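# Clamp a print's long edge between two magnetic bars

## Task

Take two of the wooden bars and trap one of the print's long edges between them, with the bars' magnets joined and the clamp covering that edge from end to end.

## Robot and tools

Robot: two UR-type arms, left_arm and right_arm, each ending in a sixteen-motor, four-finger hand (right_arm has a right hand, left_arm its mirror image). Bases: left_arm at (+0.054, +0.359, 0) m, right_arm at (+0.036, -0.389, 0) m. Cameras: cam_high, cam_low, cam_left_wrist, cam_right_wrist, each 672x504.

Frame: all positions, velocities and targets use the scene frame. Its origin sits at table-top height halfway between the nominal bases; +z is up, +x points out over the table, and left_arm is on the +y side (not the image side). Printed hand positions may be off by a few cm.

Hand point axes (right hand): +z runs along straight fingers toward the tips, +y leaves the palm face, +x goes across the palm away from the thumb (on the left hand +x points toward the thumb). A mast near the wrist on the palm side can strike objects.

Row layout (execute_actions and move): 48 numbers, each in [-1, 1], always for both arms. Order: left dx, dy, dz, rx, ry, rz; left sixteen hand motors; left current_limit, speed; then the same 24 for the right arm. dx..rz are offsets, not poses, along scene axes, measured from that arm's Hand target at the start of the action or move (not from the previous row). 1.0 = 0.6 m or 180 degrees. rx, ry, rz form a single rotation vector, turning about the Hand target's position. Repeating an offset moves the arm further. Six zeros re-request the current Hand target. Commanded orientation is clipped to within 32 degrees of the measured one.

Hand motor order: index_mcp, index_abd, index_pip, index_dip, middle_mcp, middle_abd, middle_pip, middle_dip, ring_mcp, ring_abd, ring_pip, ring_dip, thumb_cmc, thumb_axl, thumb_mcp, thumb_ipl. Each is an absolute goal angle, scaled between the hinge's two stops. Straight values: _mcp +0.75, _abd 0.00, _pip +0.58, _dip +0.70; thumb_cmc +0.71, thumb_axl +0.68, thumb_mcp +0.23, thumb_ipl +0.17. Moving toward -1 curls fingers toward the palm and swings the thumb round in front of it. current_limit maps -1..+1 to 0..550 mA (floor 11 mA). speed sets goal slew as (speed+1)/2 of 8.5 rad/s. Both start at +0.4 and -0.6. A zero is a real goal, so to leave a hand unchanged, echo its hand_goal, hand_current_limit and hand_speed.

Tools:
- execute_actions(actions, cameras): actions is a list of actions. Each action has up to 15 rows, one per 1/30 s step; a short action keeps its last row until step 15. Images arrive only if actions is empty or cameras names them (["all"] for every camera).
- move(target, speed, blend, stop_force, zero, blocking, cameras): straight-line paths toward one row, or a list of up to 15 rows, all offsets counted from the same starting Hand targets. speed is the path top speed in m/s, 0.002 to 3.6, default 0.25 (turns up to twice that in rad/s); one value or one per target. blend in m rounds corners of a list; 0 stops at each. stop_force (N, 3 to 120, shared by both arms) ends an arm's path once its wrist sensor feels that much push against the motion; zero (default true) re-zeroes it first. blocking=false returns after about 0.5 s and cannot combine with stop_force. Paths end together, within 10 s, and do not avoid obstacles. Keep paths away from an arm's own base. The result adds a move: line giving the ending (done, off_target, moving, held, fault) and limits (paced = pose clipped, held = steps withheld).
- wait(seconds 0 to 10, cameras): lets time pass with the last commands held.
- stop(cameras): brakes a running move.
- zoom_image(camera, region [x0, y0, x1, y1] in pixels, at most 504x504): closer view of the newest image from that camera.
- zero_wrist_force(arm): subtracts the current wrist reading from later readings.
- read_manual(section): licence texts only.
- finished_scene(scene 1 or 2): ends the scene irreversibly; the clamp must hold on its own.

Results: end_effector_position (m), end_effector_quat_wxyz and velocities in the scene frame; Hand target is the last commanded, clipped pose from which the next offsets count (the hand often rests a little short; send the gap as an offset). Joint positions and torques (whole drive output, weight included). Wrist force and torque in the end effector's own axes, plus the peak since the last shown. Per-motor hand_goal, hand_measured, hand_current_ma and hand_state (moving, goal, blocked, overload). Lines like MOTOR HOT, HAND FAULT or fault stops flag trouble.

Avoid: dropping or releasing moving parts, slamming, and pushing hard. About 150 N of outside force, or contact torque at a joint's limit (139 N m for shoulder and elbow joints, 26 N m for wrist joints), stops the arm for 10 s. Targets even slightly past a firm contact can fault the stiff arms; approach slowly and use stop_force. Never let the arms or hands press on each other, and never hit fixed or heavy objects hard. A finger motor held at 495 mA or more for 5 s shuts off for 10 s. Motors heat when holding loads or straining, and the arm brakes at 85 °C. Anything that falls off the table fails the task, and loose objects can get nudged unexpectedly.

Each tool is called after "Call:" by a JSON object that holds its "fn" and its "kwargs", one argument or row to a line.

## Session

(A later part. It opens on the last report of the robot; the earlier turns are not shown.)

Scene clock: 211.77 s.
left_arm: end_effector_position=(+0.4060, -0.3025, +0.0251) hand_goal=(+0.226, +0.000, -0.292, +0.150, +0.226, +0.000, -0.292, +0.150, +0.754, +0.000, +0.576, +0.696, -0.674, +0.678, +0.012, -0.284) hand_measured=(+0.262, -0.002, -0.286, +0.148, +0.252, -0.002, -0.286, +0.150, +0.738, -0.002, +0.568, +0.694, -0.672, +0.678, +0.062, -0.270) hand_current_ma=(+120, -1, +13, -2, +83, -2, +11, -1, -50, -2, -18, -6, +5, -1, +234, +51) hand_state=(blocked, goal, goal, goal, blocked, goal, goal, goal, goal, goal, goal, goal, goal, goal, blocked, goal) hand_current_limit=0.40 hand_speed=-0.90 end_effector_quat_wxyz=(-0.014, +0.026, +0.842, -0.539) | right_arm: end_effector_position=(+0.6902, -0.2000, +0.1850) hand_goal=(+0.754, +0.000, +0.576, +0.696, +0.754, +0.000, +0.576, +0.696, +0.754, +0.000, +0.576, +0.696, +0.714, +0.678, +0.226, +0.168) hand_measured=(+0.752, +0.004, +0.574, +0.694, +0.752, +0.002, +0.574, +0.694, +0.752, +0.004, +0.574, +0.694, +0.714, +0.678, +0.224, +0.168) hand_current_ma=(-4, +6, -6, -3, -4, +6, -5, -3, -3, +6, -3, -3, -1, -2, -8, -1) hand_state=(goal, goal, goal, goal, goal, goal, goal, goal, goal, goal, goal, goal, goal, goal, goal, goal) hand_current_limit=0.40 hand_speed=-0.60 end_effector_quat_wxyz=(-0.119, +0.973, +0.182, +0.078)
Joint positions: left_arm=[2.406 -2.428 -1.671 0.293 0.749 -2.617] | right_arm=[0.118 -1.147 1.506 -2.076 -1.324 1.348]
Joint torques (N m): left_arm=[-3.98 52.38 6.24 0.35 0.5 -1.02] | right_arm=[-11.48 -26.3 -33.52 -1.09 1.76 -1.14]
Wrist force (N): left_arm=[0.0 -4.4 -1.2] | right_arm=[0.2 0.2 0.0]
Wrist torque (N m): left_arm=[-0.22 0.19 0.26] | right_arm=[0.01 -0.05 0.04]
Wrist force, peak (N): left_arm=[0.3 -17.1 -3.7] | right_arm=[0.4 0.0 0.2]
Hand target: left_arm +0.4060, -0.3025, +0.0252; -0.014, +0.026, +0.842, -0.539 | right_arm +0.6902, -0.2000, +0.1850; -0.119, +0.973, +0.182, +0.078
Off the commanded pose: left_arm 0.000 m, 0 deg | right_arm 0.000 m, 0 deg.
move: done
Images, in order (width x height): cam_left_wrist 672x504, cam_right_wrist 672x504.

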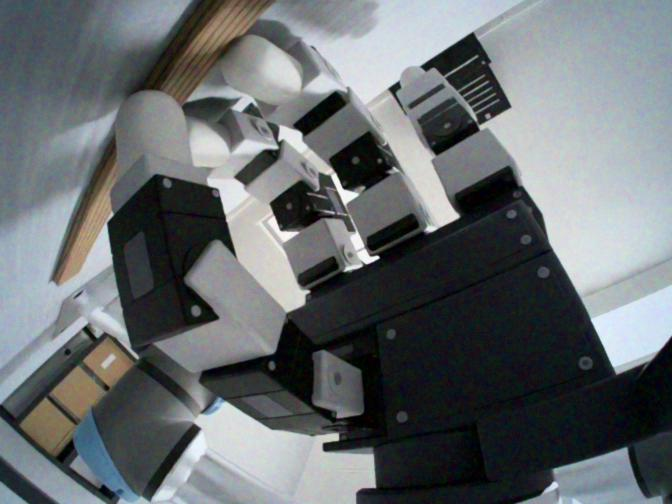

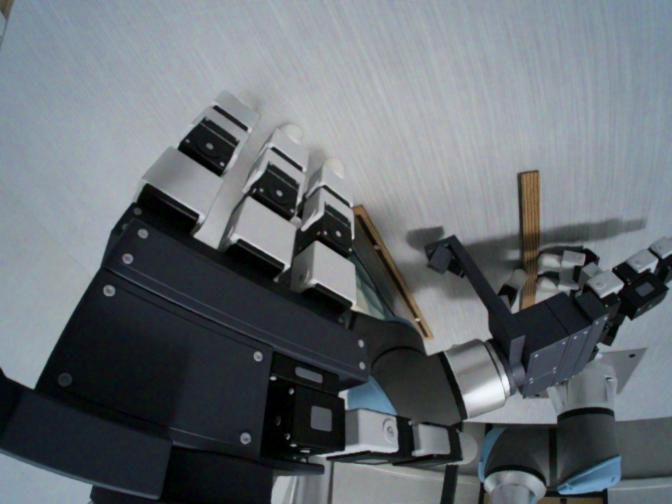

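Call:
{"fn": "move", "kwargs": {
  "target": [
    [0, 0, 0, 0, 0, 0, 0.411, 0, -0.3766, 0.139, 0.411, 0, -0.3766, 0.139, 0.754, 0, 0.576, 0.696, -0.674, 0.678, 0.1854, -0.307, 0.4, -0.6, 0, 0, 0, 0, 0, 0, 0.754, 0, 0.576, 0.696, 0.754, 0, 0.576, 0.696, 0.754, 0, 0.576, 0.696, 0.714, 0.678, 0.226, 0.168, 0.4, -0.6],
    [0, 0, 0.003, 0, 0, 0, 0.285, 0, -0.3175, 0.135, 0.285, 0, -0.3175, 0.135, 0.754, 0, 0.576, 0.696, -0.674, 0.678, 0.09, -0.272, 0.4, -0.7, 0, 0, 0, 0, 0, 0, 0.754, 0, 0.576, 0.696, 0.754, 0, 0.576, 0.696, 0.754, 0, 0.576, 0.696, 0.714, 0.678, 0.226, 0.168, 0.4, -0.6]
  ],
  "speed": 0.05
}}

Call:
{"fn": "move", "kwargs": {
  "target": [0, 0, -0.015, 0, 0, 0, 0.285, 0, -0.3175, 0.135, 0.285, 0, -0.3175, 0.135, 0.754, 0, 0.576, 0.696, -0.674, 0.678, 0.09, -0.272, 0.4, -0.7, 0, 0, 0, 0, 0, 0, 0.754, 0, 0.576, 0.696, 0.754, 0, 0.576, 0.696, 0.754, 0, 0.576, 0.696, 0.714, 0.678, 0.226, 0.168, 0.4, -0.6],
  "speed": 0.01,
  "stop_force": 3
}}

Call:
{"fn": "move", "kwargs": {
  "target": [
    [0, 0, -0.0008, 0, 0, 0, 0.2233, 0, -0.3372, 0.1261, 0.2233, 0, -0.3372, 0.1261, 0.754, 0, 0.576, 0.696, -0.674, 0.678, 0.0112, -0.3027, 0.4, -0.9, 0, 0, 0, 0, 0, 0, 0.754, 0, 0.576, 0.696, 0.754, 0, 0.576, 0.696, 0.754, 0, 0.576, 0.696, 0.714, 0.678, 0.226, 0.168, 0.4, -0.6]
  ],
  "speed": 0.01,
  "cameras": ["cam_right_wrist", "cam_left_wrist"]
}}

Call:
{"fn": "zoom_image", "kwargs": {
  "camera": "cam_left_wrist",
  "region": [40, 0, 360, 240]
}}

Scene clock: 223.37 s.
left_arm: end_effector_position=(+0.4060, -0.3025, +0.0270) hand_goal=(+0.286, +0.000, -0.318, +0.136, +0.286, +0.000, -0.318, +0.136, +0.754, +0.000, +0.576, +0.696, -0.674, +0.678, +0.090, -0.272) hand_measured=(+0.284, -0.002, -0.320, +0.140, +0.284, -0.002, -0.320, +0.140, +0.738, -0.002, +0.568, +0.694, -0.672, +0.678, +0.092, -0.274) hand_current_ma=(-2, -1, -3, +7, -3, -2, -3, +7, -50, -2, -18, -6, +4, -1, +4, -4) hand_state=(goal, goal, goal, goal, goal, goal, goal, goal, goal, goal, goal, goal, goal, goal, goal, goal) hand_current_limit=0.40 hand_speed=-0.70 end_effector_quat_wxyz=(-0.014, +0.026, +0.842, -0.539) | right_arm: end_effector_position=(+0.6902, -0.2000, +0.1850) hand_goal=(+0.754, +0.000, +0.576, +0.696, +0.754, +0.000, +0.576, +0.696, +0.754, +0.000, +0.576, +0.696, +0.714, +0.678, +0.226, +0.168) hand_measured=(+0.752, +0.004, +0.574, +0.694, +0.752, +0.002, +0.574, +0.694, +0.752, +0.004, +0.574, +0.694, +0.714, +0.678, +0.224, +0.168) hand_current_ma=(-4, +6, -6, -3, -4, +6, -5, -3, -3, +6, -3, -3, -1, -2, -8, -1) hand_state=(goal, goal, goal, goal, goal, goal, goal, goal, goal, goal, goal, goal, goal, goal, goal, goal) hand_current_limit=0.40 hand_speed=-0.60 end_effector_quat_wxyz=(-0.119, +0.973, +0.182, +0.078)
Joint positions: left_arm=[2.406 -2.424 -1.672 0.29 0.749 -2.617] | right_arm=[0.118 -1.147 1.506 -2.076 -1.324 1.348]
Joint torques (N m): left_arm=[7.71 55.87 7.41 0.79 -0.05 -1.69] | right_arm=[-11.77 -28.06 -33.75 -1.1 1.23 -0.94]
Wrist force (N): left_arm=[0.1 -1.8 0.1] | right_arm=[0.5 0.0 0.1]
Wrist torque (N m): left_arm=[-0.10 0.18 0.28] | right_arm=[-0.02 -0.08 0.06]
Wrist force, peak (N): left_arm=[-0.2 -4.7 -1.3] | right_arm=[0.4 0.0 0.4]
Hand target: left_arm +0.4060, -0.3025, +0.0270; -0.014, +0.026, +0.842, -0.539 | right_arm +0.6902, -0.2000, +0.1850; -0.119, +0.973, +0.182, +0.078
Off the commanded pose: left_arm 0.000 m, 0 deg | right_arm 0.000 m, 0 deg.
move: done

Scene clock: 224.87 s.
left_arm: end_effector_position=(+0.4060, -0.3025, +0.0226) hand_goal=(+0.286, +0.000, -0.318, +0.136, +0.286, +0.000, -0.318, +0.136, +0.754, +0.000, +0.576, +0.696, -0.674, +0.678, +0.090, -0.272) hand_measured=(+0.286, -0.002, -0.322, +0.130, +0.286, -0.002, -0.320, +0.134, +0.738, -0.002, +0.568, +0.694, -0.672, +0.678, +0.092, -0.274) hand_current_ma=(+1, -1, -9, -12, -1, -2, -4, -5, -50, -2, -18, -6, +4, -1, +4, -4) hand_state=(goal, goal, goal, goal, goal, goal, goal, goal, goal, goal, goal, goal, goal, goal, goal, goal) hand_current_limit=0.40 hand_speed=-0.70 end_effector_quat_wxyz=(-0.014, +0.026, +0.842, -0.539) | right_arm: end_effector_position=(+0.6902, -0.2000, +0.1850) hand_goal=(+0.754, +0.000, +0.576, +0.696, +0.754, +0.000, +0.576, +0.696, +0.754, +0.000, +0.576, +0.696, +0.714, +0.678, +0.226, +0.168) hand_measured=(+0.752, +0.004, +0.574, +0.694, +0.752, +0.002, +0.574, +0.694, +0.752, +0.004, +0.574, +0.694, +0.714, +0.678, +0.224, +0.168) hand_current_ma=(-4, +6, -6, -3, -4, +6, -5, -3, -3, +6, -3, -3, -1, -2, -8, -1) hand_state=(goal, goal, goal, goal, goal, goal, goal, goal, goal, goal, goal, goal, goal, goal, goal, goal) hand_current_limit=0.40 hand_speed=-0.60 end_effector_quat_wxyz=(-0.119, +0.973, +0.182, +0.078)
Joint positions: left_arm=[2.406 -2.432 -1.671 0.298 0.749 -2.617] | right_arm=[0.118 -1.147 1.506 -2.076 -1.324 1.348]
Joint torques (N m): left_arm=[7.09 57.05 7.62 0.47 -0.29 -0.92] | right_arm=[-11.91 -27.11 -33.5 -1.28 1.05 -1.06]
Wrist force (N): left_arm=[0.1 -2.6 0.1] | right_arm=[0.2 0.0 0.3]
Wrist torque (N m): left_arm=[-0.13 0.18 0.28] | right_arm=[-0.03 -0.05 0.03]
Wrist force, peak (N): left_arm=[0.5 -7.0 0.4] | right_arm=[0.4 -0.1 0.3]
Hand target: left_arm +0.4060, -0.3025, +0.0226; -0.014, +0.026, +0.842, -0.539 (not the last commanded pose) | right_arm +0.6902, -0.2000, +0.1850; -0.119, +0.973, +0.182, +0.078
Off the commanded pose: left_arm 0.005 m, 0 deg | right_arm 0.000 m, 0 deg.
move: contact (left_arm)

Scene clock: 225.57 s.
left_arm: end_effector_position=(+0.4060, -0.3025, +0.0222) hand_goal=(+0.224, +0.000, -0.338, +0.126, +0.224, +0.000, -0.338, +0.126, +0.754, +0.000, +0.576, +0.696, -0.674, +0.678, +0.012, -0.302) hand_measured=(+0.270, -0.002, -0.324, +0.126, +0.264, -0.002, -0.326, +0.126, +0.738, -0.002, +0.568, +0.694, -0.672, +0.678, +0.088, -0.280) hand_current_ma=(+170, -1, +35, -1, +143, -2, +29, -1, -50, -2, -18, -6, +4, -1, +385, +95) hand_state=(blocked, goal, goal, goal, blocked, goal, goal, goal, goal, goal, goal, goal, goal, goal, blocked, blocked) hand_current_limit=0.40 hand_speed=-0.90 end_effector_quat_wxyz=(-0.014, +0.026, +0.842, -0.539) | right_arm: end_effector_position=(+0.6902, -0.2000, +0.1850) hand_goal=(+0.754, +0.000, +0.576, +0.696, +0.754, +0.000, +0.576, +0.696, +0.754, +0.000, +0.576, +0.696, +0.714, +0.678, +0.226, +0.168) hand_measured=(+0.752, +0.004, +0.574, +0.694, +0.752, +0.002, +0.574, +0.694, +0.752, +0.004, +0.574, +0.694, +0.714, +0.678, +0.224, +0.168) hand_current_ma=(-4, +6, -6, -3, -4, +6, -5, -3, -3, +6, -3, -3, -1, -2, -8, -1) hand_state=(goal, goal, goal, goal, goal, goal, goal, goal, goal, goal, goal, goal, goal, goal, goal, goal) hand_current_limit=0.40 hand_speed=-0.60 end_effector_quat_wxyz=(-0.119, +0.973, +0.182, +0.078)
Joint positions: left_arm=[2.406 -2.433 -1.671 0.298 0.749 -2.617] | right_arm=[0.118 -1.147 1.506 -2.076 -1.324 1.348]
Joint torques (N m): left_arm=[6.25 36.85 19.88 2.79 -0.07 -0.57] | right_arm=[-11.97 -27.14 -33.81 -1.31 1.22 -0.91]
Wrist force (N): left_arm=[0.2 -8.5 -2.3] | right_arm=[0.1 0.0 0.2]
Wrist torque (N m): left_arm=[-0.37 0.19 0.27] | right_arm=[-0.03 -0.03 0.03]
Wrist force, peak (N): left_arm=[0.2 -8.5 -2.3] | right_arm=[0.2 0.1 0.3]
Hand target: left_arm +0.4060, -0.3025, +0.0222; -0.014, +0.026, +0.842, -0.539 | right_arm +0.6902, -0.2000, +0.1850; -0.119, +0.973, +0.182, +0.078
Off the commanded pose: left_arm 0.000 m, 0 deg | right_arm 0.000 m, 0 deg.
move: done
Images, in order (width x height): cam_left_wrist 672x504, cam_right_wrist 672x504.

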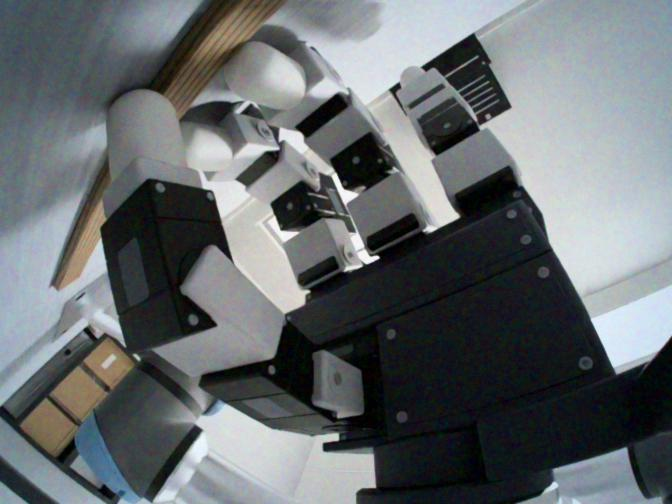

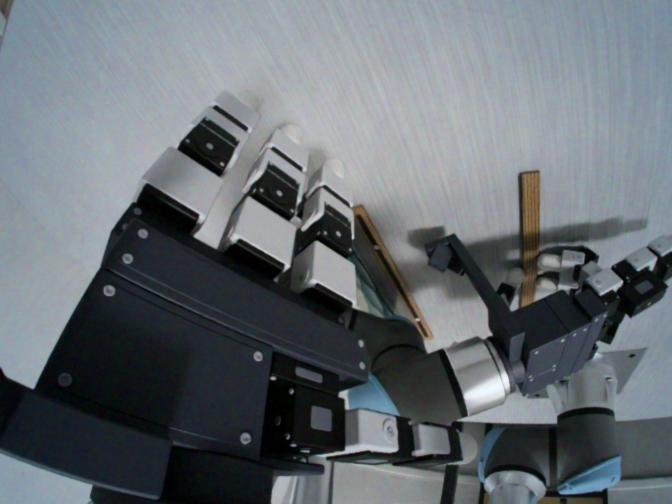

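Scaled by 1.575 from the camera's 672x504 image, which has a finer 960x720 frame.

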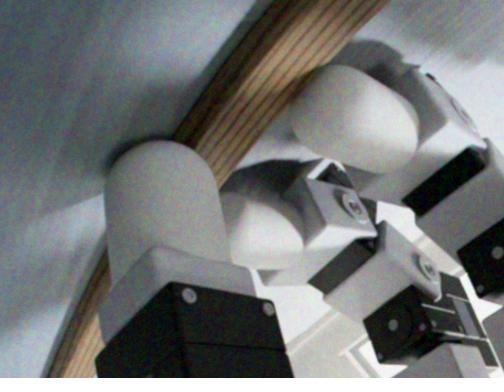

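Call:
{"fn": "move", "kwargs": {
  "target": [
    [0, 0, 0, 0, 0, 0, 0.2233, 0, -0.352, 0.118, 0.2233, 0, -0.352, 0.118, 0.754, 0, 0.576, 0.696, -0.674, 0.678, 0.035, -0.31, 0.4, -0.9, 0, 0, 0, 0, 0, 0, 0.754, 0, 0.576, 0.696, 0.754, 0, 0.576, 0.696, 0.754, 0, 0.576, 0.696, 0.714, 0.678, 0.226, 0.168, 0.4, -0.6]
  ],
  "speed": 0.01
}}

Call:
{"fn": "move", "kwargs": {
  "target": [
    [0, 0, 0.0035, 0, 0, 0, 0.2233, 0, -0.352, 0.118, 0.2233, 0, -0.352, 0.118, 0.754, 0, 0.576, 0.696, -0.674, 0.678, 0.035, -0.31, 0.4, -0.9, 0, 0, 0, 0, 0, 0, 0.754, 0, 0.576, 0.696, 0.754, 0, 0.576, 0.696, 0.754, 0, 0.576, 0.696, 0.714, 0.678, 0.226, 0.168, 0.4, -0.6]
  ],
  "speed": 0.01,
  "cameras": ["cam_right_wrist", "cam_left_wrist"]
}}

Call:
{"fn": "zoom_image", "kwargs": {
  "camera": "cam_left_wrist",
  "region": [40, 0, 360, 240]
}}

Scene clock: 227.60 s.
left_arm: end_effector_position=(+0.4060, -0.3025, +0.0221) hand_goal=(+0.224, +0.000, -0.352, +0.118, +0.224, +0.000, -0.352, +0.118, +0.754, +0.000, +0.576, +0.696, -0.674, +0.678, +0.036, -0.310) hand_measured=(+0.270, -0.002, -0.326, +0.122, +0.264, -0.002, -0.334, +0.120, +0.738, -0.002, +0.568, +0.694, -0.672, +0.678, +0.088, -0.282) hand_current_ma=(+170, -1, +79, +11, +143, -2, +51, +3, -50, -2, -18, -6, +4, -1, +246, +125) hand_state=(blocked, goal, blocked, goal, blocked, goal, goal, goal, goal, goal, goal, goal, goal, goal, blocked, blocked) hand_current_limit=0.40 hand_speed=-0.90 end_effector_quat_wxyz=(-0.014, +0.026, +0.842, -0.539) | right_arm: end_effector_position=(+0.6902, -0.2000, +0.1850) hand_goal=(+0.754, +0.000, +0.576, +0.696, +0.754, +0.000, +0.576, +0.696, +0.754, +0.000, +0.576, +0.696, +0.714, +0.678, +0.226, +0.168) hand_measured=(+0.752, +0.004, +0.574, +0.694, +0.752, +0.002, +0.574, +0.694, +0.752, +0.004, +0.574, +0.694, +0.714, +0.678, +0.224, +0.168) hand_current_ma=(-4, +6, -6, -3, -4, +6, -5, -3, -3, +6, -3, -3, -1, -2, -8, -1) hand_state=(goal, goal, goal, goal, goal, goal, goal, goal, goal, goal, goal, goal, goal, goal, goal, goal) hand_current_limit=0.40 hand_speed=-0.60 end_effector_quat_wxyz=(-0.119, +0.973, +0.182, +0.078)
Joint positions: left_arm=[2.406 -2.433 -1.671 0.298 0.749 -2.617] | right_arm=[0.118 -1.147 1.506 -2.076 -1.324 1.348]
Joint torques (N m): left_arm=[7.27 38.12 20.87 3.02 0.03 -0.49] | right_arm=[-10.85 -27.29 -33.4 -1.09 1.45 -0.92]
Wrist force (N): left_arm=[0.2 -6.6 -2.2] | right_arm=[0.1 0.1 0.1]
Wrist torque (N m): left_arm=[-0.34 0.18 0.26] | right_arm=[-0.02 -0.04 0.03]
Wrist force, peak (N): left_arm=[0.5 -8.9 -2.5] | right_arm=[0.1 0.0 0.4]
Hand target: left_arm +0.4060, -0.3025, +0.0222; -0.014, +0.026, +0.842, -0.539 | right_arm +0.6902, -0.2000, +0.1850; -0.119, +0.973, +0.182, +0.078
Off the commanded pose: left_arm 0.000 m, 0 deg | right_arm 0.000 m, 0 deg.
move: done

Scene clock: 228.43 s.
left_arm: end_effector_position=(+0.4060, -0.3025, +0.0242) hand_goal=(+0.224, +0.000, -0.352, +0.118, +0.224, +0.000, -0.352, +0.118, +0.754, +0.000, +0.576, +0.696, -0.674, +0.678, +0.036, -0.310) hand_measured=(+0.224, -0.002, -0.352, +0.116, +0.224, -0.002, -0.348, +0.118, +0.738, -0.002, +0.568, +0.694, -0.672, +0.678, +0.038, -0.306) hand_current_ma=(+0, -1, +1, -4, +0, -2, +10, +0, -50, -2, -18, -6, +4, -1, +6, +10) hand_state=(goal, goal, goal, goal, goal, goal, goal, goal, goal, goal, goal, goal, goal, goal, goal, goal) hand_current_limit=0.40 hand_speed=-0.90 end_effector_quat_wxyz=(-0.014, +0.026, +0.842, -0.539) | right_arm: end_effector_position=(+0.6902, -0.2000, +0.1850) hand_goal=(+0.754, +0.000, +0.576, +0.696, +0.754, +0.000, +0.576, +0.696, +0.754, +0.000, +0.576, +0.696, +0.714, +0.678, +0.226, +0.168) hand_measured=(+0.752, +0.004, +0.574, +0.694, +0.752, +0.002, +0.574, +0.694, +0.752, +0.004, +0.574, +0.694, +0.714, +0.678, +0.224, +0.168) hand_current_ma=(-4, +6, -6, -3, -4, +6, -5, -3, -3, +6, -3, -3, -1, -2, -8, -1) hand_state=(goal, goal, goal, goal, goal, goal, goal, goal, goal, goal, goal, goal, goal, goal, goal, goal) hand_current_limit=0.40 hand_speed=-0.60 end_effector_quat_wxyz=(-0.119, +0.973, +0.182, +0.078)
Joint positions: left_arm=[2.406 -2.429 -1.671 0.295 0.749 -2.617] | right_arm=[0.118 -1.147 1.506 -2.076 -1.324 1.348]
Joint torques (N m): left_arm=[6.55 55.56 6.59 0.54 0.13 -0.96] | right_arm=[-11.52 -27.5 -34.4 -1.42 1.31 -0.93]
Wrist force (N): left_arm=[-0.1 -1.7 -0.1] | right_arm=[0.2 0.0 0.0]
Wrist torque (N m): left_arm=[-0.06 0.21 0.26] | right_arm=[-0.01 -0.04 0.04]
Wrist force, peak (N): left_arm=[0.2 -6.9 -2.1] | right_arm=[0.2 0.1 0.5]
Hand target: left_arm +0.4060, -0.3025, +0.0243; -0.014, +0.026, +0.842, -0.539 | right_arm +0.6902, -0.2000, +0.1850; -0.119, +0.973, +0.182, +0.078
Off the commanded pose: left_arm 0.000 m, 0 deg | right_arm 0.000 m, 0 deg.
move: done
Images, in order (width x height): cam_left_wrist 672x504, cam_right_wrist 672x504.

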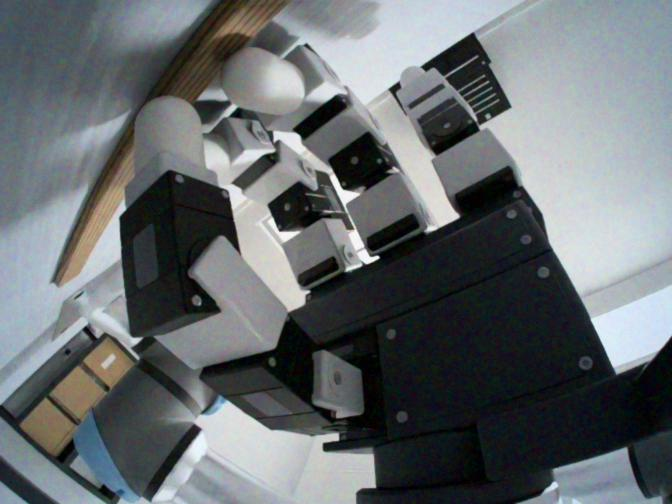

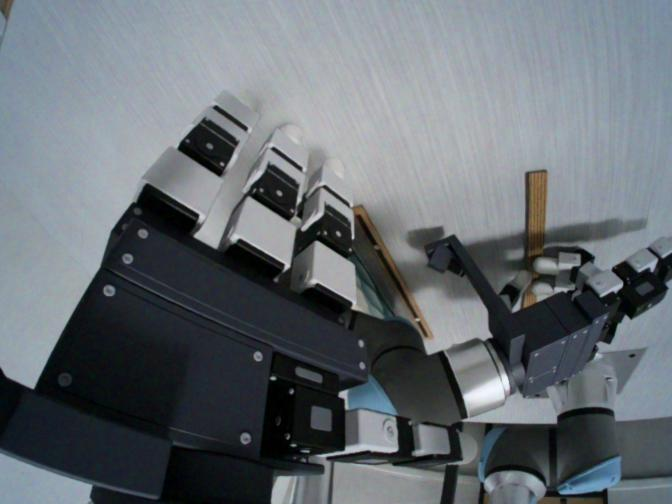

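Scaled by 1.575 from the camera's 672x504 image, which has a finer 960x720 frame.

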